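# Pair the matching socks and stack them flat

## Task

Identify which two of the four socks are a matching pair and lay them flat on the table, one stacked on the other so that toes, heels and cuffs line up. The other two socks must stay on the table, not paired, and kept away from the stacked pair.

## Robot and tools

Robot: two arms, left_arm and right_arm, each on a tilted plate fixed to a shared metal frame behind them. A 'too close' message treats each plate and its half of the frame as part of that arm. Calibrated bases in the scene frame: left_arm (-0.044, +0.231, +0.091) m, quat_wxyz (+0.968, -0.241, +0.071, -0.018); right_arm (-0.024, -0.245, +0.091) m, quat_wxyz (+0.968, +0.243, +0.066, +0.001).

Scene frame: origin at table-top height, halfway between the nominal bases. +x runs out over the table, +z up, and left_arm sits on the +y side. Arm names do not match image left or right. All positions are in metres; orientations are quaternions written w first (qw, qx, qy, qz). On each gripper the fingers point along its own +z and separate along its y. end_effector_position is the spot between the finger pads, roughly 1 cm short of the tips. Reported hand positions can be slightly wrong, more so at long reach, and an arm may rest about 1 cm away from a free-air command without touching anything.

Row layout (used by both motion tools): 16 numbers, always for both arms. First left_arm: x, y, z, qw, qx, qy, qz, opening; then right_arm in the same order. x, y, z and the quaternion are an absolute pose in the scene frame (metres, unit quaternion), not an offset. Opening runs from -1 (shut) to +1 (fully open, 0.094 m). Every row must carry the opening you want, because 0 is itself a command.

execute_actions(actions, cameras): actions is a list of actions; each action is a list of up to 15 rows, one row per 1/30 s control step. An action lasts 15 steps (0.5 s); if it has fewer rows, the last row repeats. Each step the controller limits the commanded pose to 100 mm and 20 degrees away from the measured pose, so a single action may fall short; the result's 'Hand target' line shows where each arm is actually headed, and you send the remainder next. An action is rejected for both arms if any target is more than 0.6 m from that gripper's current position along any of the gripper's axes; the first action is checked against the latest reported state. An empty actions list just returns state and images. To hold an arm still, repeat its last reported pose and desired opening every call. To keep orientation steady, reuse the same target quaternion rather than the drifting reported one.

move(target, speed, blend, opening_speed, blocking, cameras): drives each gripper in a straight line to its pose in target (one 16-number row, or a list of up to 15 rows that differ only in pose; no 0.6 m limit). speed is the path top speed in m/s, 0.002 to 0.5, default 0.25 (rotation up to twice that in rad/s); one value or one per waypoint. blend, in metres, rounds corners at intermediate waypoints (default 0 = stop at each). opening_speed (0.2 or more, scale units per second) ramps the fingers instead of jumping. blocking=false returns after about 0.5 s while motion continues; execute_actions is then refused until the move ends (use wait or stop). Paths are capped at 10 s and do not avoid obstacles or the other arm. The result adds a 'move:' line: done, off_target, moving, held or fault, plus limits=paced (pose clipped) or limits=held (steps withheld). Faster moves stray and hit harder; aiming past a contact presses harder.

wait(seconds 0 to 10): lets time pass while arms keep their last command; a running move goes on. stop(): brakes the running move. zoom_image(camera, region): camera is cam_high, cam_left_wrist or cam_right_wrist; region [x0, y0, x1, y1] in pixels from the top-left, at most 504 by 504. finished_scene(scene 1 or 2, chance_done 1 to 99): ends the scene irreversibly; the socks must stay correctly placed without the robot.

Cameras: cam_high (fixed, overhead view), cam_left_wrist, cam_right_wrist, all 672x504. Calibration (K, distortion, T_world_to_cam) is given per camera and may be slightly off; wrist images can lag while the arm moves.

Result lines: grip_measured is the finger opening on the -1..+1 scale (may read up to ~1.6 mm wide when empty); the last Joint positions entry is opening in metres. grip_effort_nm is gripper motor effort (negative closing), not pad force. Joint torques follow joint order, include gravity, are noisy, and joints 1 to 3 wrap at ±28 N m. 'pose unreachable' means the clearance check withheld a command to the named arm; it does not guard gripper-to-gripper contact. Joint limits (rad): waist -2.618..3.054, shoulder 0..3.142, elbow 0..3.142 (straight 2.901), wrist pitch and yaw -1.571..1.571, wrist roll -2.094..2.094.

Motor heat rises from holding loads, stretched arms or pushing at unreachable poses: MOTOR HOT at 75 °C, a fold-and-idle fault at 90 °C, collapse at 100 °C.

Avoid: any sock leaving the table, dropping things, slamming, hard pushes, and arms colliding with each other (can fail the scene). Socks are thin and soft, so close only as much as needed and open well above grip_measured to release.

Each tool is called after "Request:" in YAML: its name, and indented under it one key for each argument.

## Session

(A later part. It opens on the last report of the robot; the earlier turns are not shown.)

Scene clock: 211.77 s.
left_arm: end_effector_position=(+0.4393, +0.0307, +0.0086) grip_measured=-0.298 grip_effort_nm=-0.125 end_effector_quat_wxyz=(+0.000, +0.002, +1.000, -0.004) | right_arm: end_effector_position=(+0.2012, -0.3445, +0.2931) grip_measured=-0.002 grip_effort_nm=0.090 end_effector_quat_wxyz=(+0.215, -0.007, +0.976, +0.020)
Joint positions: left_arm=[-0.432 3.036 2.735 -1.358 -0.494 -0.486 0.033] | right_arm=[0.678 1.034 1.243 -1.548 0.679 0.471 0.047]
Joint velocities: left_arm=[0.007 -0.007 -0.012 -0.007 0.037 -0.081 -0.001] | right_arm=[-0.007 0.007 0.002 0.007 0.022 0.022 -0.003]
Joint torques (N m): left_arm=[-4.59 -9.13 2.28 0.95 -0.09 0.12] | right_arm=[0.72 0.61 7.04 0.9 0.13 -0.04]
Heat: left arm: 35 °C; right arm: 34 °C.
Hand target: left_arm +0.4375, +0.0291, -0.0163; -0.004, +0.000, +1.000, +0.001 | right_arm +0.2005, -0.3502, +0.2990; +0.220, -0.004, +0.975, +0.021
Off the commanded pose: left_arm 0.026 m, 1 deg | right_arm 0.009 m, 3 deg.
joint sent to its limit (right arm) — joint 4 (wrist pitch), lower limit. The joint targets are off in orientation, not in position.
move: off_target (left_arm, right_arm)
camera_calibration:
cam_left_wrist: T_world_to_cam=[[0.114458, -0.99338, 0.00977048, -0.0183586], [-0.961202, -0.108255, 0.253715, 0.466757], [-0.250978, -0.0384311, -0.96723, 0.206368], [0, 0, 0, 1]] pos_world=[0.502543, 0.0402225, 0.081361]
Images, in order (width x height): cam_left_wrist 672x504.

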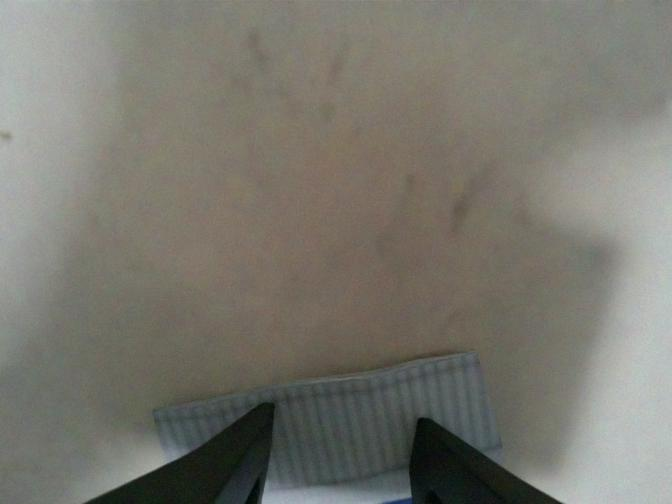

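Request:
move:
  target: [0.439, 0.029, -0.017, 0, 0.0, 1, 0.0, -1, 0.20, -0.35, 0.3, 0.2, 0.0, 0.98, 0.0, 0]
  opening_speed: 0.6
  cameras: ["cam_left_wrist"]

Request:
move:
  target:
    - [0.42, 0.035, 0.10, 0, 0.0, 1, 0.0, -1, 0.20, -0.35, 0.3, 0.2, 0.0, 0.98, 0.0, 0]
    - [0.34, 0.05, 0.27, 0, 0.0, 1, 0.0, -1, 0.20, -0.35, 0.3, 0.2, 0.0, 0.98, 0.0, 0]
    - [0.36, 0.05, 0.3, 0, 0.383, 0.924, 0.0, -1, 0.20, -0.35, 0.3, 0.2, 0.0, 0.98, 0.0, 0]
    - [0.41, -0.03, 0.3, 0, 0.7071, 0.7071, 0.0, -1, 0.20, -0.35, 0.3, 0.2, 0.0, 0.98, 0.0, 0]
  speed: 0.18
  blend: 0.02

Scene clock: 219.70 s.
left_arm: end_effector_position=(+0.4442, +0.0277, +0.0087) grip_measured=-0.987 grip_effort_nm=-0.711 end_effector_quat_wxyz=(+0.011, -0.002, +1.000, -0.011) | right_arm: end_effector_position=(+0.2012, -0.3445, +0.2931) grip_measured=-0.002 grip_effort_nm=0.085 end_effector_quat_wxyz=(+0.215, -0.007, +0.976, +0.020)
Joint positions: left_arm=[-0.432 3.018 2.698 -1.31 -0.492 -0.48 0.001] | right_arm=[0.678 1.034 1.243 -1.548 0.679 0.471 0.047]
Joint velocities: left_arm=[-0.012 0.012 -0.007 -0.022 0.037 -0.007 -0.001] | right_arm=[0.002 0.017 -0.002 -0.007 0.007 -0.066 0]
Joint torques (N m): left_arm=[-4.38 -9.35 2.09 0.77 -0.11 0.03] | right_arm=[0.73 0.61 7.05 0.9 0.13 -0.04]
Heat: left arm: 36 °C; right arm: 34 °C.
Hand target: left_arm +0.4375, +0.0295, -0.0163; -0.002, +0.000, +1.000, +0.001 | right_arm +0.2005, -0.3502, +0.2990; +0.220, -0.004, +0.975, +0.021
Off the commanded pose: left_arm 0.026 m, 2 deg | right_arm 0.009 m, 3 deg.
joint sent to its limit (right arm) — joint 4 (wrist pitch), lower limit. The joint targets are off in orientation, not in position.
move: off_target (left_arm, right_arm)
camera_calibration:
cam_left_wrist: T_world_to_cam=[[0.122351, -0.992136, 0.0263878, -0.0256314], [-0.965582, -0.112843, 0.234347, 0.473388], [-0.229527, -0.0541521, -0.971795, 0.198553], [0, 0, 0, 1]] pos_world=[0.505804, 0.0387408, 0.0826918]
Images, in order (width x height): cam_left_wrist 672x504.

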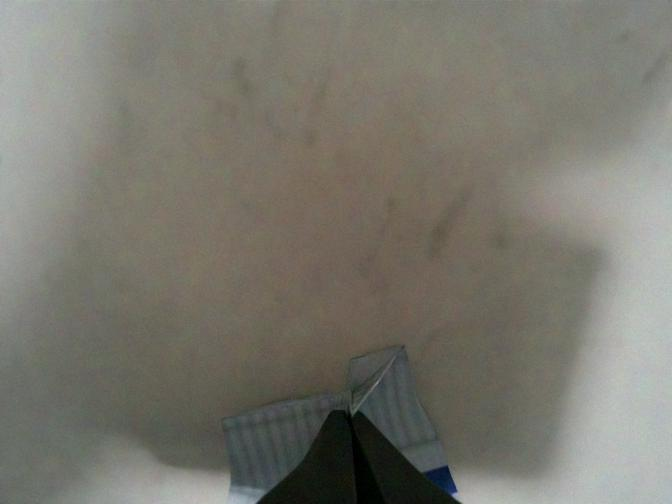

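Scene clock: 226.73 s.
left_arm: end_effector_position=(+0.4162, -0.0143, +0.2895) grip_measured=-0.987 grip_effort_nm=-0.686 end_effector_quat_wxyz=(+0.219, +0.682, +0.696, +0.041) | right_arm: end_effector_position=(+0.2012, -0.3445, +0.2931) grip_measured=-0.002 grip_effort_nm=0.090 end_effector_quat_wxyz=(+0.215, -0.007, +0.976, +0.020)
Joint positions: left_arm=[-0.769 2.651 2.828 -1.511 -0.512 0.919 0.001] | right_arm=[0.678 1.034 1.243 -1.548 0.679 0.471 0.047]
Joint velocities: left_arm=[-0.007 -0.017 0.007 -0.022 -0.037 -0.051 0.001] | right_arm=[-0.022 -0.007 0.017 -0.007 -0.037 -0.051 -0.001]
Joint torques (N m): left_arm=[-7.1 -8.27 7.25 1.23 -0.08 -0.05] | right_arm=[0.73 0.61 7.05 0.9 0.13 -0.05]
Heat: left arm: 37 °C; right arm: 34 °C.
Hand target: left_arm +0.4118, -0.0307, +0.2988; +0.238, +0.686, +0.687, +0.044 | right_arm +0.2005, -0.3502, +0.2990; +0.220, -0.004, +0.975, +0.021
Off the commanded pose: left_arm 0.020 m, 26 deg; orientation clipped | right_arm 0.009 m, 3 deg.
elbow stopped short (left arm): the move would have taken joint 3 (elbow) straighter than the controller allows.
joint sent to its limit (right arm) — joint 4 (wrist pitch), lower limit. The joint targets are off in orientation, not in position.
move: off_target (left_arm, right_arm); limits=paced
camera_calibration:
cam_left_wrist: T_world_to_cam=[[-0.929919, -0.179581, -0.320939, 0.478884], [-0.171886, 0.983722, -0.0524019, 0.144163], [0.325125, 0.00643531, -0.945649, 0.225214], [0, 0, 0, 1]] pos_world=[0.39688, -0.0572671, 0.37422]
cam_right_wrist: T_world_to_cam=[[0.144429, -0.989514, -0.00181565, -0.365232], [-0.97857, -0.142559, -0.148586, 0.228286], [0.146769, 0.0232369, -0.988898, 0.35804], [0, 0, 0, 1]] pos_world=[0.223595, -0.337178, 0.387322]

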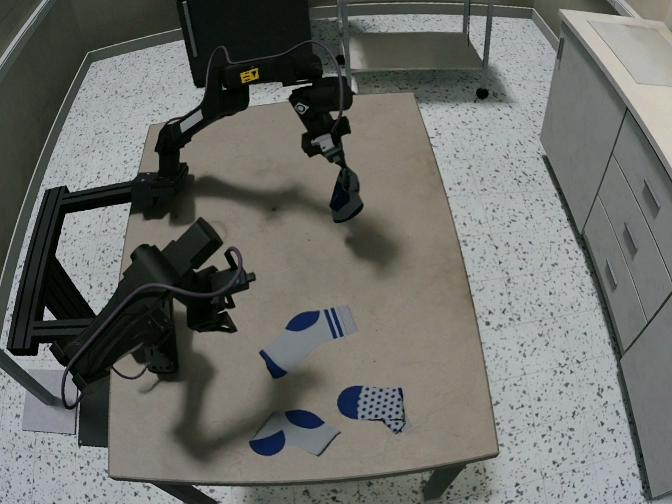

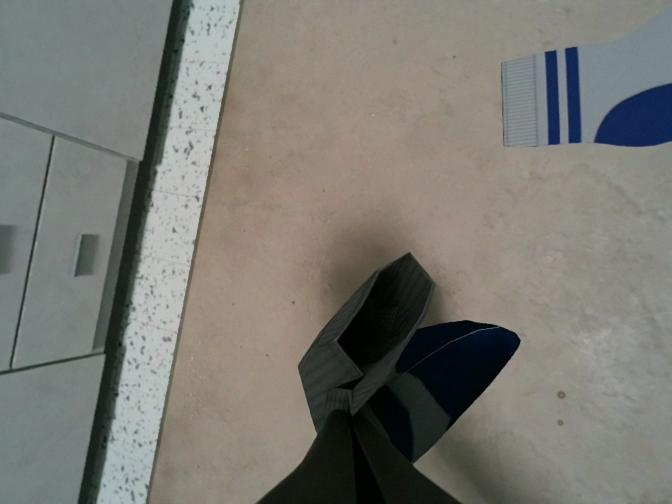

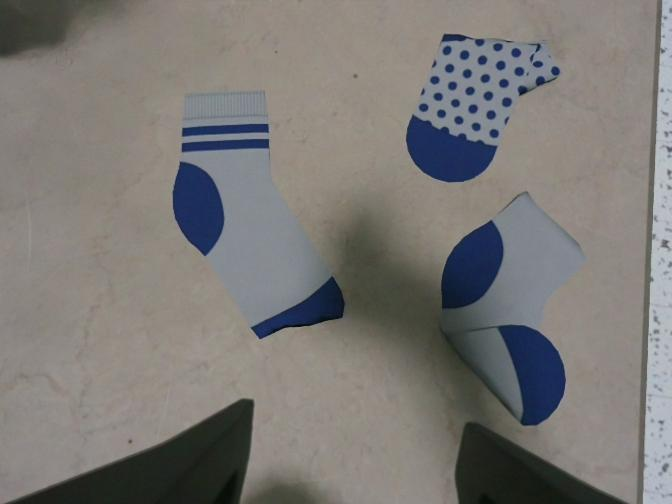

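Request:
move:
  target:
    - [0.415, -0.03, 0.225, 0, 0.7071, 0.7071, 0.0, -1, 0.20, -0.35, 0.3, 0.2, 0.0, 0.98, 0.0, 0]
    - [0.415, 0.03, 0.19, 0, 0.7071, 0.7071, 0.0, -1, 0.20, -0.35, 0.3, 0.2, 0.0, 0.98, 0.0, 0]
    - [0.415, 0.10, 0.125, 0, 0.7071, 0.7071, 0.0, -1, 0.20, -0.35, 0.3, 0.2, 0.0, 0.98, 0.0, 0]
    - [0.415, 0.15, 0.05, 0, 0.7071, 0.7071, 0.0, -1, 0.20, -0.35, 0.3, 0.2, 0.0, 0.98, 0.0, 0]
    - [0.415, 0.165, 0.015, 0, 0.7071, 0.7071, 0.0, -1, 0.20, -0.35, 0.3, 0.2, 0.0, 0.98, 0.0, 0]
  speed: 0.1
  blend: 0.02

Scene clock: 237.73 s.
left_arm: end_effector_position=(+0.4015, +0.1603, +0.0122) grip_measured=-0.987 grip_effort_nm=-0.686 end_effector_quat_wxyz=(-0.015, +0.716, +0.698, -0.018) | right_arm: end_effector_position=(+0.2012, -0.3445, +0.2931) grip_measured=-0.002 grip_effort_nm=0.090 end_effector_quat_wxyz=(+0.215, -0.007, +0.976, +0.020)
Joint positions: left_arm=[-0.242 2.454 1.821 -0.975 -0.492 1.296 0.001] | right_arm=[0.678 1.034 1.243 -1.548 0.679 0.471 0.047]
Joint velocities: left_arm=[0.002 -0.027 -0.007 0.022 -0.081 -0.022 -0.001] | right_arm=[0.002 0.007 -0.012 -0.007 0.007 0.022 -0.001]
Joint torques (N m): left_arm=[-4.3 -11.49 3.55 0.66 -0.03 0.1] | right_arm=[0.72 0.59 7.05 0.9 0.13 -0.05]
Heat: left arm: 39 °C; right arm: 35 °C.
Hand target: left_arm +0.4121, +0.1661, +0.0168; +0.003, +0.706, +0.708, -0.006 | right_arm +0.2005, -0.3502, +0.2990; +0.220, -0.004, +0.975, +0.021
Off the commanded pose: left_arm 0.015 m, 3 deg | right_arm 0.009 m, 3 deg.
elbow stopped short (left arm): the move would have taken joint 3 (elbow) straighter than the controller allows.
joint sent to its limit (right arm) — joint 4 (wrist pitch), lower limit. The joint targets are off in orientation, not in position.
move: off_target (left_arm, right_arm); blend cut to 0.019 m at target 4
camera_calibration:
cam_left_wrist: T_world_to_cam=[[-0.994327, -0.0944059, 0.0490019, 0.415239], [-0.0791041, 0.964313, 0.252673, -0.0825796], [-0.071107, 0.247363, -0.96631, 0.0872742], [0, 0, 0, 1]] pos_world=[0.412557, 0.0972452, 0.0848521]
cam_right_wrist: T_world_to_cam=[[0.144429, -0.989514, -0.00181565, -0.365232], [-0.97857, -0.142559, -0.148586, 0.228286], [0.146769, 0.0232369, -0.988898, 0.35804], [0, 0, 0, 1]] pos_world=[0.223595, -0.337178, 0.387322]

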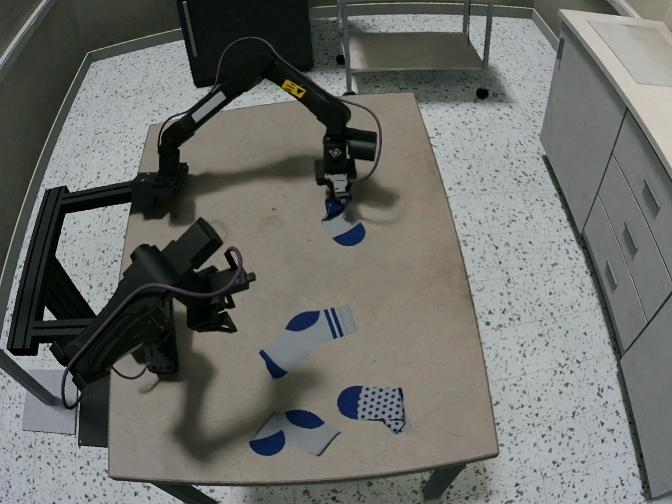

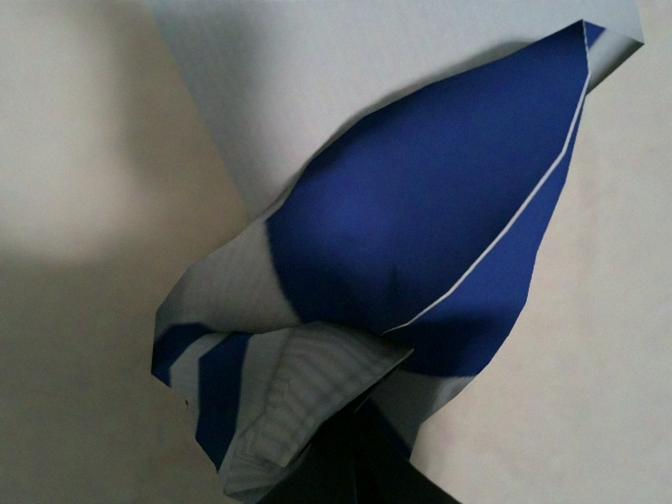

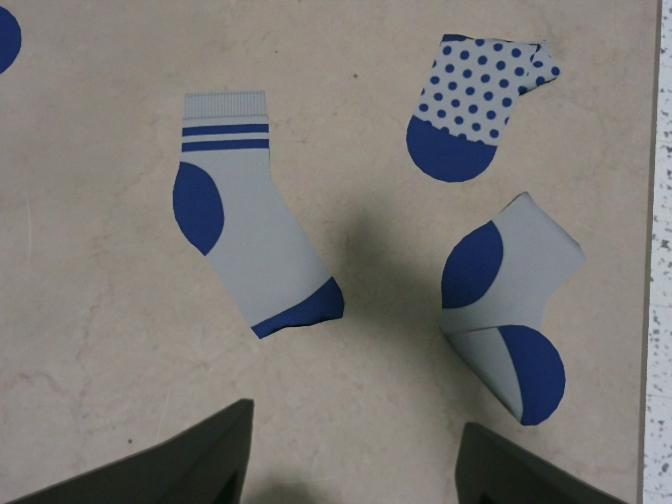

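Request:
move:
  target: [0.405, 0.165, 0.015, 0, 0.7071, 0.7071, 0.0, 0.1, 0.20, -0.35, 0.3, 0.2, 0.0, 0.98, 0.0, 0]
  opening_speed: 1
  cameras: ["cam_left_wrist"]

Request:
move:
  target: [0.36, 0.12, 0.33, 0.0, 0.7071, 0.7071, 0.0, 0.1, 0.20, -0.35, 0.3, 0.2, 0.0, 0.98, 0.0, 0]

Scene clock: 241.87 s.
left_arm: end_effector_position=(+0.3973, +0.1630, +0.0105) grip_measured=+0.098 grip_effort_nm=0.115 end_effector_quat_wxyz=(-0.015, +0.715, +0.699, -0.011) | right_arm: end_effector_position=(+0.2012, -0.3445, +0.2931) grip_measured=-0.002 grip_effort_nm=0.081 end_effector_quat_wxyz=(+0.215, -0.007, +0.976, +0.020)
Joint positions: left_arm=[-0.242 2.431 1.772 -0.94 -0.503 1.297 0.052] | right_arm=[0.678 1.034 1.243 -1.548 0.679 0.471 0.047]
Joint velocities: left_arm=[-0.007 0.002 -0.002 0.007 0.066 -0.037 -0.001] | right_arm=[0.012 -0.012 -0.007 -0.007 -0.022 -0.066 0]
Joint torques (N m): left_arm=[-4.81 -10.86 3.59 0.57 -0.07 -0.01] | right_arm=[0.72 0.61 7.05 0.91 0.13 -0.04]
Heat: left arm: 39 °C; right arm: 35 °C.
Hand target: left_arm +0.4050, +0.1651, +0.0151; +0.000, +0.707, +0.707, +0.000 | right_arm +0.2005, -0.3502, +0.2990; +0.220, -0.004, +0.975, +0.021
Off the commanded pose: left_arm 0.009 m, 2 deg | right_arm 0.009 m, 3 deg.
joint sent to its limit (right arm) — joint 4 (wrist pitch), lower limit. The joint targets are off in orientation, not in position.
move: off_target (right_arm)
camera_calibration:
cam_left_wrist: T_world_to_cam=[[-0.994476, -0.097796, 0.0381322, 0.412166], [-0.0845629, 0.961648, 0.260924, -0.0825324], [-0.0621871, 0.256258, -0.964606, 0.0797527], [0, 0, 0, 1]] pos_world=[0.407869, 0.0992381, 0.0827478]
Images, in order (width x height): cam_left_wrist 672x504.

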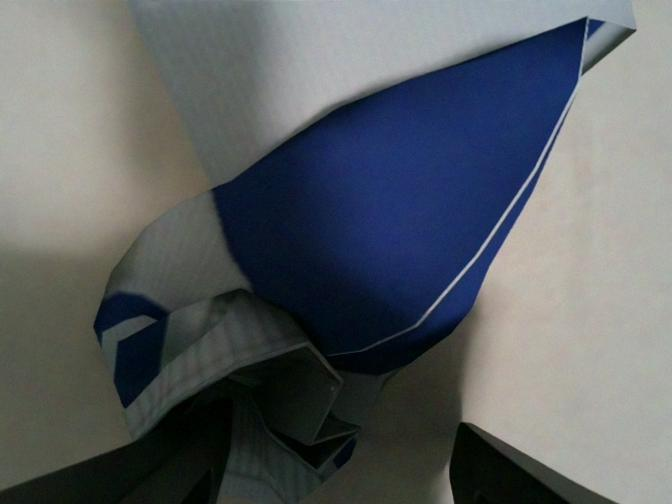

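Scene clock: 243.77 s.
left_arm: end_effector_position=(+0.3670, +0.1181, +0.3192) grip_measured=+0.098 grip_effort_nm=0.105 end_effector_quat_wxyz=(+0.155, +0.700, +0.695, +0.044) | right_arm: end_effector_position=(+0.2012, -0.3445, +0.2931) grip_measured=-0.002 grip_effort_nm=0.090 end_effector_quat_wxyz=(+0.215, -0.007, +0.976, +0.020)
Joint positions: left_arm=[-0.699 2.14 2.258 -1.557 -0.521 0.96 0.052] | right_arm=[0.678 1.034 1.243 -1.548 0.679 0.471 0.047]
Joint velocities: left_arm=[0.007 0.012 -0.012 -0.066 -0.007 0.022 -0.001] | right_arm=[-0.002 -0.022 -0.012 -0.037 -0.037 -0.022 0]
Joint torques (N m): left_arm=[-5.11 -7.69 6.16 0.67 -0.08 -0.08] | right_arm=[0.72 0.59 7.04 0.9 0.13 -0.04]
Heat: left arm: 39 °C; right arm: 35 °C.
Hand target: left_arm +0.3640, +0.1191, +0.3289; +0.164, +0.699, +0.695, +0.047 | right_arm +0.2005, -0.3502, +0.2990; +0.220, -0.004, +0.975, +0.021
Off the commanded pose: left_arm 0.013 m, 19 deg | right_arm 0.009 m, 3 deg.
joint sent to its limit (left arm) — joint 4 (wrist pitch), lower limit. The joint targets are off in position and orientation.
joint sent to its limit (right arm) — joint 4 (wrist pitch), lower limit. The joint targets are off in orientation, not in position.
move: off_target (left_arm, right_arm)
camera_calibration:
cam_left_wrist: T_world_to_cam=[[-0.957524, -0.132155, -0.256288, 0.45033], [-0.152146, 0.986552, 0.059718, -0.0363815], [0.244949, 0.0961745, -0.964754, 0.293358], [0, 0, 0, 1]] pos_world=[0.353809, 0.0671922, 0.400605]
cam_right_wrist: T_world_to_cam=[[0.144429, -0.989514, -0.00181565, -0.365232], [-0.97857, -0.142559, -0.148586, 0.228286], [0.146769, 0.0232369, -0.988898, 0.35804], [0, 0, 0, 1]] pos_world=[0.223595, -0.337178, 0.387322]

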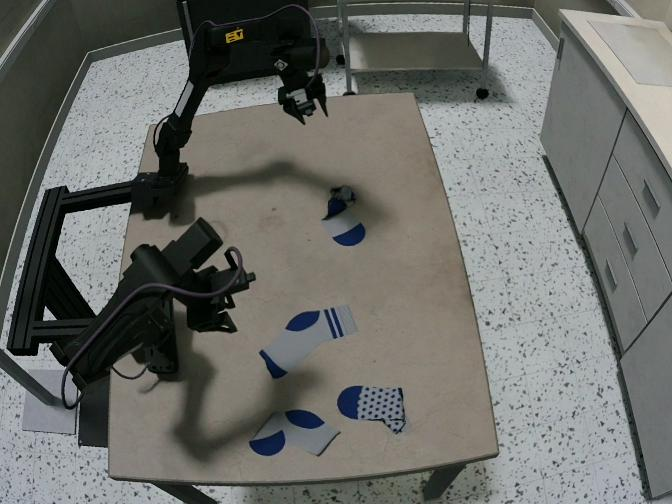

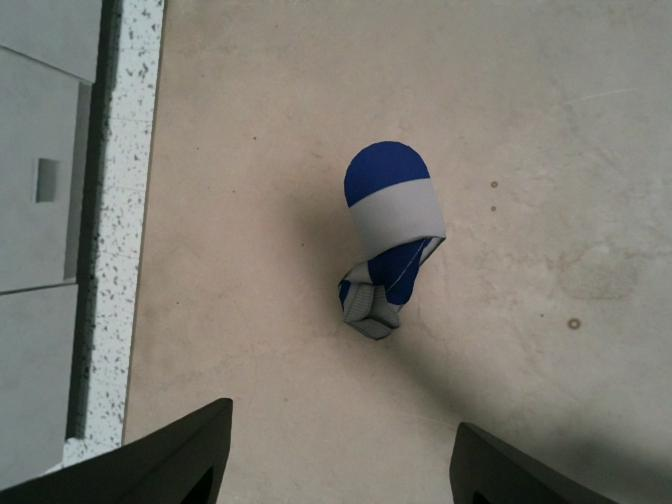

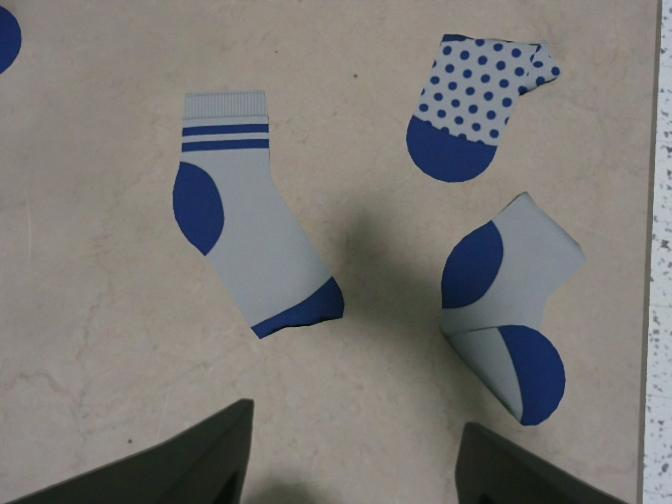

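Request:
zoom_image:
  camera: "cam_left_wrist"
  region: [300, 120, 500, 360]

Scaled by 2.100.

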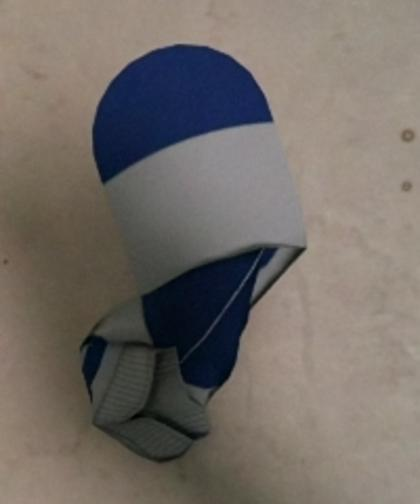

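Request:
move:
  target:
    - [0.36, 0.12, 0.33, 0.0, 0.7071, 0.7071, 0.0, 0.1, 0.235, -0.29, 0.1, 0, -0.383, 0.924, 0.0, -0.35]
    - [0.36, 0.12, 0.33, 0.0, 0.7071, 0.7071, 0.0, 0.1, 0.235, -0.29, 0.035, 0, -0.383, 0.924, 0.0, -0.35]
  speed: [0.25,0.1]
  cameras: ["cam_right_wrist"]

Scene clock: 264.00 s.
left_arm: end_effector_position=(+0.3669, +0.1184, +0.3191) grip_measured=+0.098 grip_effort_nm=0.095 end_effector_quat_wxyz=(+0.155, +0.698, +0.698, +0.044) | right_arm: end_effector_position=(+0.2430, -0.2920, +0.0384) grip_measured=-0.348 grip_effort_nm=-0.125 end_effector_quat_wxyz=(+0.001, -0.380, +0.925, -0.010)
Joint positions: left_arm=[-0.699 2.14 2.258 -1.558 -0.521 0.952 0.052] | right_arm=[0.111 1.634 0.765 -0.607 0.521 -0.692 0.031]
Joint velocities: left_arm=[-0.017 -0.012 0.007 -0.051 -0.037 -0.007 0.001] | right_arm=[-0.012 -0.012 0.012 -0.051 -0.081 -0.051 -0.001]
Joint torques (N m): left_arm=[-5.01 -8.61 4.64 0.66 0.05 -0.11] | right_arm=[2.76 -5 3.25 0.6 0 -0.09]
Heat: left arm: 38 °C; right arm: 34 °C.
Hand target: left_arm +0.3601, +0.1201, +0.3293; +0.164, +0.698, +0.696, +0.041 | right_arm +0.2385, -0.2902, +0.0329; -0.005, -0.385, +0.923, -0.008
Off the commanded pose: left_arm 0.013 m, 19 deg | right_arm 0.009 m, 1 deg.
joint sent to its limit (left arm) — joint 4 (wrist pitch), lower limit. The joint targets are off in orientation, not in position.
move: off_target (left_arm)
camera_calibration:
cam_right_wrist: T_world_to_cam=[[0.786838, -0.617157, -0.00179724, -0.367091], [-0.590297, -0.753437, 0.289624, -0.0506867], [-0.180098, -0.226826, -0.957139, 0.104033], [0, 0, 0, 1]] pos_world=[0.277657, -0.241144, 0.113595]
Images, in order (width x height): cam_right_wrist 672x504.

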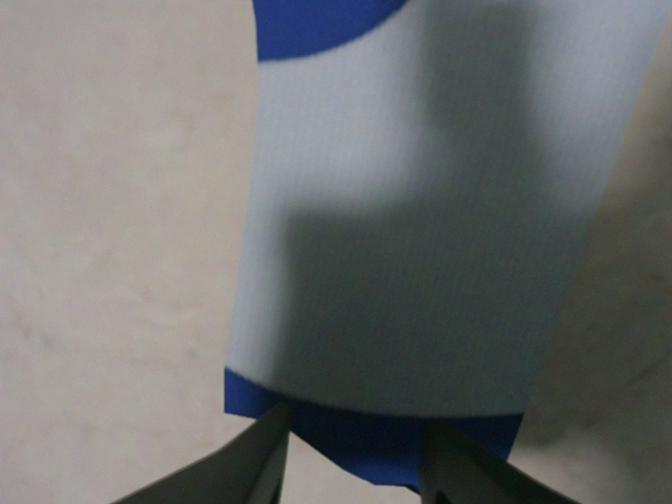

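Request:
move:
  target:
    - [0.36, 0.12, 0.33, 0.0, 0.7071, 0.7071, 0.0, 0.1, 0.235, -0.295, -0.015, 0, -0.383, 0.924, 0.0, -0.35]
  speed: 0.05
  cameras: ["cam_right_wrist"]

Request:
move:
  target: [0.36, 0.12, 0.33, 0.0, 0.7071, 0.7071, 0.0, 0.1, 0.235, -0.295, -0.015, 0, -0.383, 0.924, 0.0, -1]
  opening_speed: 0.6
  cameras: ["cam_right_wrist"]

Request:
move:
  target: [0.36, 0.12, 0.33, 0.0, 0.7071, 0.7071, 0.0, 0.1, 0.24, -0.29, 0.075, 0, -0.383, 0.924, 0.0, -1]
  speed: 0.06
  cameras: ["cam_high","cam_right_wrist"]

Scene clock: 272.73 s.
left_arm: end_effector_position=(+0.3669, +0.1184, +0.3191) grip_measured=+0.098 grip_effort_nm=0.090 end_effector_quat_wxyz=(+0.155, +0.698, +0.698, +0.044) | right_arm: end_effector_position=(+0.2413, -0.2974, +0.0140) grip_measured=-0.348 grip_effort_nm=-0.125 end_effector_quat_wxyz=(+0.004, -0.393, +0.919, -0.003)
Joint positions: left_arm=[-0.699 2.14 2.258 -1.558 -0.521 0.952 0.052] | right_arm=[0.035 1.673 0.718 -0.478 0.496 -0.807 0.031]
Joint velocities: left_arm=[-0.017 0.012 0.007 0.022 0.037 -0.051 0] | right_arm=[-0.022 -0.007 0.002 0.066 -0.007 0.007 0.001]
Joint torques (N m): left_arm=[-4.77 -8.5 4.44 0.68 0.02 -0.1] | right_arm=[-0.42 -0.95 0.49 1.82 -0.04 -0.17]
Heat: left arm: 38 °C; right arm: 33 °C.
Hand target: left_arm +0.3601, +0.1200, +0.3293; +0.164, +0.698, +0.696, +0.041 | right_arm +0.2324, -0.2959, -0.0108; -0.004, -0.383, +0.924, +0.000
Off the commanded pose: left_arm 0.013 m, 19 deg | right_arm 0.030 m, 1 deg.
joint sent to its limit (left arm) — joint 4 (wrist pitch), lower limit. The joint targets are off in orientation, not in position.
move: off_target (left_arm, right_arm)
camera_calibration:
cam_right_wrist: T_world_to_cam=[[0.804326, -0.594075, -0.0116237, -0.366322], [-0.568025, -0.774503, 0.278376, -0.0601708], [-0.174379, -0.217303, -0.960402, 0.0806144], [0, 0, 0, 1]] pos_world=[0.274521, -0.246707, 0.0899143]
Images, in order (width x height): cam_right_wrist 672x504.

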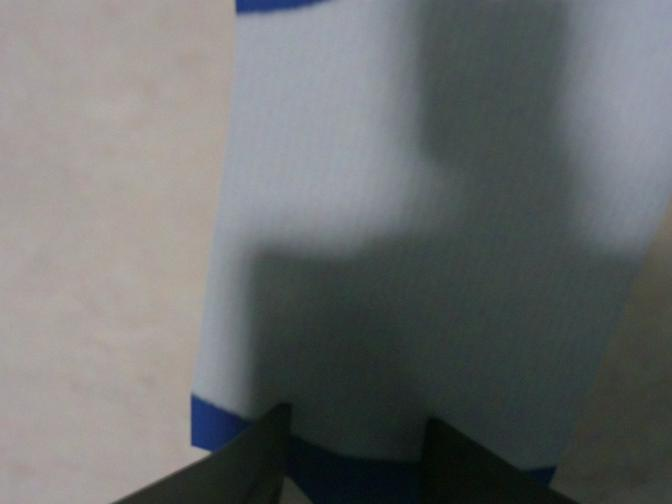

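Scene clock: 274.03 s.
left_arm: end_effector_position=(+0.3669, +0.1184, +0.3191) grip_measured=+0.098 grip_effort_nm=0.095 end_effector_quat_wxyz=(+0.155, +0.698, +0.698, +0.044) | right_arm: end_effector_position=(+0.2460, -0.2974, +0.0143) grip_measured=-0.979 grip_effort_nm=-0.989 end_effector_quat_wxyz=(+0.015, -0.391, +0.920, -0.006)
Joint positions: left_arm=[-0.699 2.14 2.258 -1.558 -0.521 0.952 0.052] | right_arm=[0.033 1.668 0.714 -0.452 0.492 -0.817 0.001]
Joint velocities: left_arm=[-0.012 0.002 -0.007 0.022 -0.007 0.125 0.001] | right_arm=[-0.017 0.027 -0.012 0.007 0.022 -0.081 -0.002]
Joint torques (N m): left_arm=[-4.82 -8.53 4.4 0.7 0 -0.09] | right_arm=[-0.17 -0.73 0.64 1.6 -0.04 -0.08]
Heat: left arm: 38 °C; right arm: 33 °C.
Hand target: left_arm +0.3601, +0.1200, +0.3293; +0.164, +0.698, +0.696, +0.041 | right_arm +0.2326, -0.2955, -0.0105; -0.002, -0.383, +0.924, +0.001
Off the commanded pose: left_arm 0.013 m, 19 deg | right_arm 0.031 m, 2 deg.
joint sent to its limit (left arm) — joint 4 (wrist pitch), lower limit. The joint targets are off in orientation, not in position.
move: off_target (left_arm, right_arm)
camera_calibration:
cam_right_wrist: T_world_to_cam=[[0.801956, -0.597365, 0.00453272, -0.370771], [-0.577419, -0.773189, 0.262233, -0.0546513], [-0.153144, -0.212917, -0.964994, 0.0779381], [0, 0, 0, 1]] pos_world=[0.277721, -0.247147, 0.0912218]
Images, in order (width x height): cam_right_wrist 672x504.

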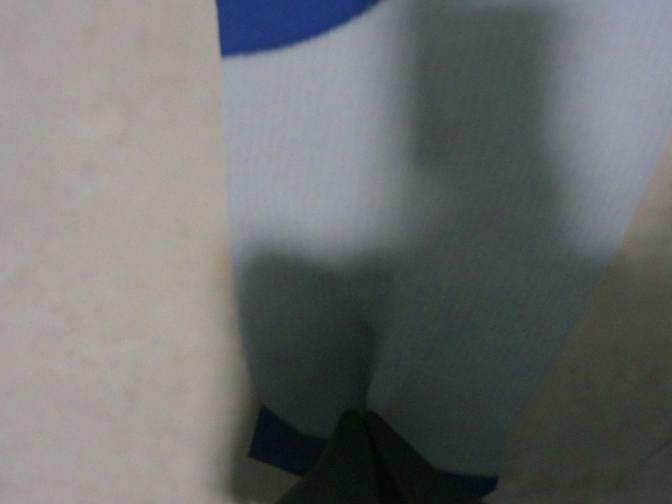

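Scene clock: 277.47 s.
left_arm: end_effector_position=(+0.3669, +0.1184, +0.3191) grip_measured=+0.098 grip_effort_nm=0.095 end_effector_quat_wxyz=(+0.155, +0.698, +0.698, +0.044) | right_arm: end_effector_position=(+0.2324, -0.2887, +0.0653) grip_measured=-0.982 grip_effort_nm=-0.994 end_effector_quat_wxyz=(-0.011, -0.386, +0.922, +0.004)
Joint positions: left_arm=[-0.699 2.14 2.258 -1.558 -0.521 0.952 0.052] | right_arm=[0.167 1.574 0.812 -0.782 0.502 -0.624 0.001]
Joint velocities: left_arm=[-0.012 0.002 0.007 -0.022 -0.037 0.007 0] | right_arm=[-0.002 -0.002 0.007 -0.037 -0.022 0.022 0]
Joint torques (N m): left_arm=[-5.22 -8.55 4.51 0.7 -0.02 -0.1] | right_arm=[4.12 -7.34 6.32 0.11 0.02 0.09]
Heat: left arm: 38 °C; right arm: 33 °C.
Hand target: left_arm +0.3601, +0.1200, +0.3293; +0.164, +0.698, +0.696, +0.041 | right_arm +0.2396, -0.2894, +0.0752; +0.002, -0.383, +0.924, +0.001
Off the commanded pose: left_arm 0.013 m, 19 deg | right_arm 0.012 m, 1 deg.
joint sent to its limit (left arm) — joint 4 (wrist pitch), lower limit. The joint targets are off in orientation, not in position.
move: off_target (left_arm, right_arm)
camera_calibration:
cam_right_wrist: T_world_to_cam=[[0.794401, -0.606067, -0.0401266, -0.35271], [-0.569747, -0.766432, 0.296599, -0.0712996], [-0.210513, -0.212757, -0.954159, 0.139541], [0, 0, 0, 1]] pos_world=[0.268945, -0.238724, 0.140139]
Images, in order (width x height): cam_high 672x504, cam_right_wrist 672x504.

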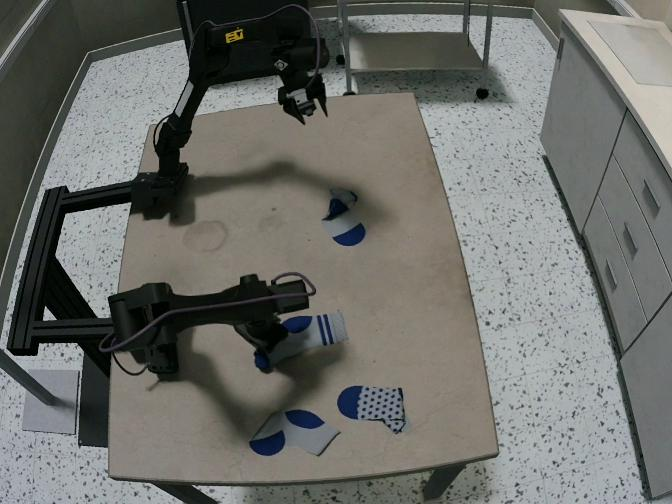

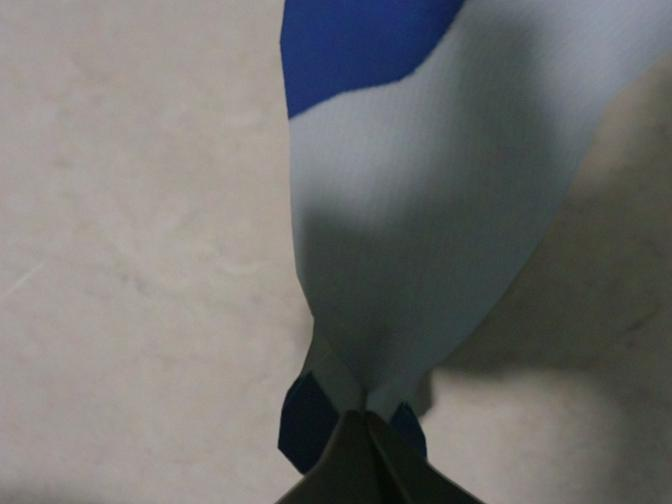

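Request:
move:
  target:
    - [0.36, 0.12, 0.33, 0.0, 0.7071, 0.7071, 0.0, 0.1, 0.25, -0.28, 0.06, 0, -0.383, 0.924, 0.0, -1]
    - [0.36, 0.12, 0.33, 0.0, 0.7071, 0.7071, 0.0, 0.1, 0.272, -0.258, 0.02, 0, -0.383, 0.924, 0.0, -1]
  speed: 0.06
  cameras: ["cam_high","cam_right_wrist"]

Request:
move:
  target: [0.36, 0.12, 0.33, 0.0, 0.7071, 0.7071, 0.0, 0.1, 0.272, -0.258, 0.02, 0, -0.383, 0.924, 0.0, -0.3]
  opening_speed: 1
  cameras: []

Request:
move:
  target: [0.36, 0.12, 0.33, 0.0, 0.7071, 0.7071, 0.0, 0.1, 0.20, -0.35, 0.3, 0, -0.383, 0.924, 0.0, -0.3]
  cameras: ["cam_high","cam_right_wrist"]

Scene clock: 287.47 s.
left_arm: end_effector_position=(+0.3669, +0.1184, +0.3191) grip_measured=+0.098 grip_effort_nm=0.095 end_effector_quat_wxyz=(+0.155, +0.698, +0.698, +0.044) | right_arm: end_effector_position=(+0.2627, -0.2590, +0.0207) grip_measured=-0.982 grip_effort_nm=-0.994 end_effector_quat_wxyz=(-0.008, -0.384, +0.923, +0.004)
Joint positions: left_arm=[-0.699 2.14 2.258 -1.558 -0.521 0.952 0.052] | right_arm=[0.167 1.822 0.861 -0.576 0.503 -0.623 0.001]
Joint velocities: left_arm=[0.002 0.022 -0.002 -0.007 0.007 -0.051 0] | right_arm=[-0.012 -0.027 0.007 -0.022 -0.007 -0.037 0]
Joint torques (N m): left_arm=[-5.03 -8.44 4.51 0.66 0.02 -0.09] | right_arm=[3.7 -5.76 5.59 0.56 0.03 -0.07]
Heat: left arm: 38 °C; right arm: 33 °C.
Hand target: left_arm +0.3601, +0.1200, +0.3293; +0.164, +0.698, +0.696, +0.041 | right_arm +0.2722, -0.2576, +0.0200; +0.000, -0.383, +0.924, +0.000
Off the commanded pose: left_arm 0.013 m, 19 deg | right_arm 0.009 m, 1 deg.
joint sent to its limit (left arm) — joint 4 (wrist pitch), lower limit. The joint targets are off in orientation, not in position.
move: off_target (left_arm)
camera_calibration:
cam_right_wrist: T_world_to_cam=[[0.791946, -0.609573, -0.0352368, -0.360968], [-0.575113, -0.764073, 0.292297, -0.0159176], [-0.2051, -0.211218, -0.955678, 0.108701], [0, 0, 0, 1]] pos_world=[0.299008, -0.209239, 0.0958166]
Images, in order (width x height): cam_high 672x504, cam_right_wrist 672x504.

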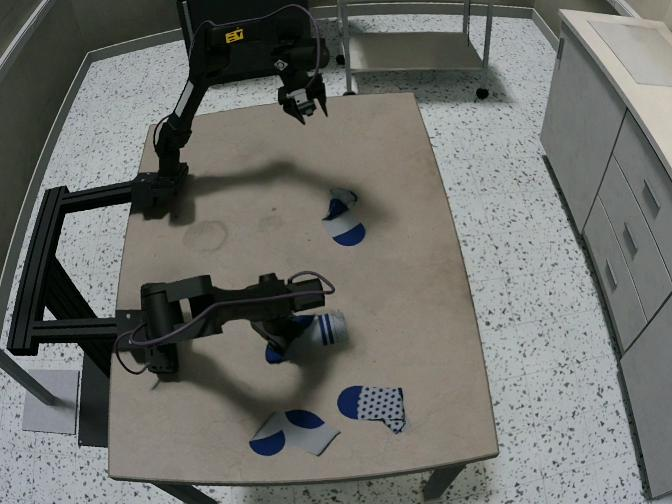

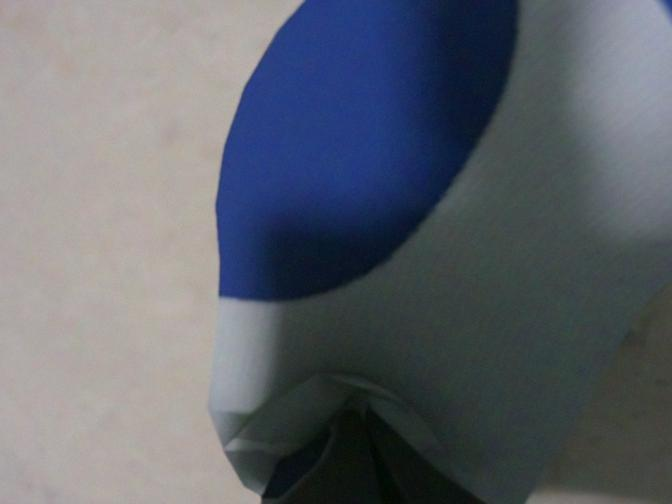

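Scene clock: 288.47 s.
left_arm: end_effector_position=(+0.3669, +0.1184, +0.3191) grip_measured=+0.098 grip_effort_nm=0.095 end_effector_quat_wxyz=(+0.155, +0.698, +0.698, +0.044) | right_arm: end_effector_position=(+0.2629, -0.2590, +0.0207) grip_measured=-0.302 grip_effort_nm=0.095 end_effector_quat_wxyz=(-0.008, -0.384, +0.923, +0.003)
Joint positions: left_arm=[-0.699 2.14 2.258 -1.558 -0.521 0.952 0.052] | right_arm=[0.167 1.822 0.861 -0.575 0.503 -0.623 0.033]
Joint velocities: left_arm=[0.012 -0.007 -0.012 0.022 0.007 0.022 0.001] | right_arm=[0.007 -0.012 -0.012 -0.037 -0.007 -0.007 -0.002]
Joint torques (N m): left_arm=[-4.96 -8.47 4.49 0.67 0.03 -0.08] | right_arm=[3.66 -5.98 5.46 0.53 0.03 -0.08]
Heat: left arm: 38 °C; right arm: 33 °C.
Hand target: left_arm +0.3601, +0.1200, +0.3293; +0.164, +0.698, +0.696, +0.041 | right_arm +0.2718, -0.2581, +0.0203; +0.000, -0.383, +0.924, +0.000
Off the commanded pose: left_arm 0.013 m, 19 deg | right_arm 0.009 m, 1 deg.
joint sent to its limit (left arm) — joint 4 (wrist pitch), lower limit. The joint targets are off in orientation, not in position.
move: off_target (left_arm)
No camera images: "cameras" was empty.

Scene clock: 290.50 s.
left_arm: end_effector_position=(+0.3669, +0.1184, +0.3191) grip_measured=+0.098 grip_effort_nm=0.100 end_effector_quat_wxyz=(+0.155, +0.698, +0.698, +0.044) | right_arm: end_effector_position=(+0.2009, -0.3515, +0.3002) grip_measured=-0.302 grip_effort_nm=0.085 end_effector_quat_wxyz=(+0.196, -0.364, +0.910, +0.028)
Joint positions: left_arm=[-0.699 2.14 2.258 -1.558 -0.521 0.952 0.052] | right_arm=[0.46 1.042 1.357 -1.548 0.444 -0.475 0.033]
Joint velocities: left_arm=[-0.012 0.002 0.002 0.037 0.007 0.022 0] | right_arm=[-0.007 0.002 -0.017 0.066 -0.022 0.037 0.001]
Joint torques (N m): left_arm=[-5.03 -8.57 4.41 0.69 0.05 -0.13] | right_arm=[0.95 -0.03 5.39 0.9 -0.19 -0.1]
Heat: left arm: 38 °C; right arm: 33 °C.
Hand target: left_arm +0.3601, +0.1200, +0.3293; +0.164, +0.698, +0.696, +0.041 | right_arm +0.1966, -0.3513, +0.3007; +0.192, -0.372, +0.908, +0.033
Off the commanded pose: left_arm 0.013 m, 19 deg | right_arm 0.002 m, 23 deg; orientation clipped.
joint sent to its limit (left arm) — joint 4 (wrist pitch), lower limit. The joint targets are off in orientation, not in position.
joint sent to its limit (right arm) — joint 4 (wrist pitch), lower limit. The joint targets are off in position and orientation.
move: off_target (left_arm, right_arm); limits=paced
camera_calibration:
cam_right_wrist: T_world_to_cam=[[0.758183, -0.640899, 0.12003, -0.409393], [-0.634955, -0.767563, -0.0876326, -0.0789382], [0.148294, -0.00977186, -0.988895, 0.353429], [0, 0, 0, 1]] pos_world=[0.207861, -0.319516, 0.391726]
Images, in order (width x height): cam_high 672x504, cam_right_wrist 672x504.

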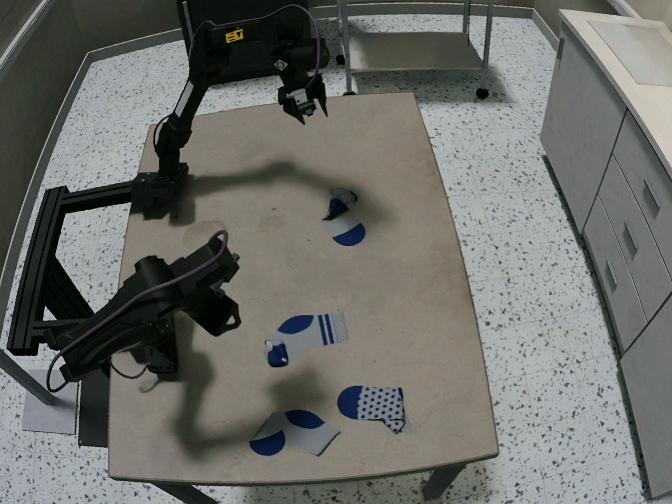

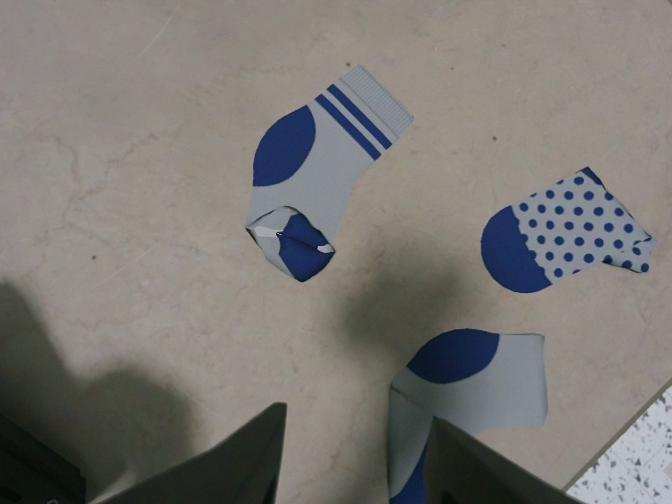

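Request:
move:
  target:
    - [0.36, 0.12, 0.33, 0.0, 0.7071, 0.7071, 0.0, 0.1, 0.232, -0.322, 0.1, 0, -0.383, 0.924, 0.0, -0.35]
    - [0.36, 0.12, 0.33, 0.0, 0.7071, 0.7071, 0.0, 0.1, 0.232, -0.322, 0.035, 0, -0.383, 0.924, 0.0, -0.35]
  speed: [0.25,0.1]
  cameras: ["cam_right_wrist"]

Scene clock: 298.67 s.
left_arm: end_effector_position=(+0.3669, +0.1184, +0.3191) grip_measured=+0.098 grip_effort_nm=0.100 end_effector_quat_wxyz=(+0.155, +0.698, +0.698, +0.044) | right_arm: end_effector_position=(+0.2395, -0.3254, +0.0393) grip_measured=-0.348 grip_effort_nm=-0.129 end_effector_quat_wxyz=(+0.002, -0.380, +0.925, -0.012)
Joint positions: left_arm=[-0.699 2.14 2.258 -1.558 -0.521 0.952 0.052] | right_arm=[-0.006 1.553 0.755 -0.609 0.508 -0.827 0.031]
Joint velocities: left_arm=[0.007 -0.002 -0.012 0.066 -0.051 0.007 0.001] | right_arm=[-0.032 -0.002 0.012 -0.037 -0.037 0.081 0]
Joint torques (N m): left_arm=[-5.09 -8.57 4.55 0.69 0.03 -0.1] | right_arm=[2.45 -4.9 3.3 0.57 -0.05 -0.04]
Heat: left arm: 39 °C; right arm: 33 °C.
Hand target: left_arm +0.3601, +0.1200, +0.3293; +0.164, +0.698, +0.696, +0.041 | right_arm +0.2352, -0.3222, +0.0337; -0.003, -0.385, +0.923, -0.006
Off the commanded pose: left_arm 0.013 m, 19 deg | right_arm 0.009 m, 1 deg.
joint sent to its limit (left arm) — joint 4 (wrist pitch), lower limit. The joint targets are off in orientation, not in position.
move: off_target (left_arm)
camera_calibration:
cam_right_wrist: T_world_to_cam=[[0.787183, -0.616718, 0.00127464, -0.385064], [-0.590439, -0.753039, 0.29037, -0.0780829], [-0.178117, -0.229327, -0.956914, 0.0953551], [0, 0, 0, 1]] pos_world=[0.273997, -0.274408, 0.11441]
Images, in order (width x height): cam_right_wrist 672x504.

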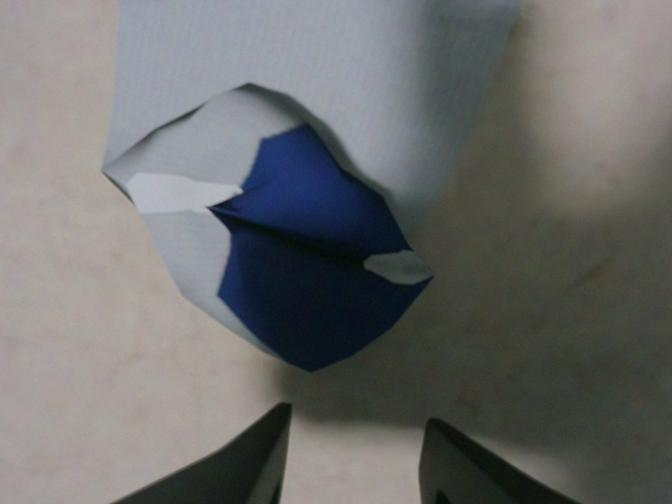

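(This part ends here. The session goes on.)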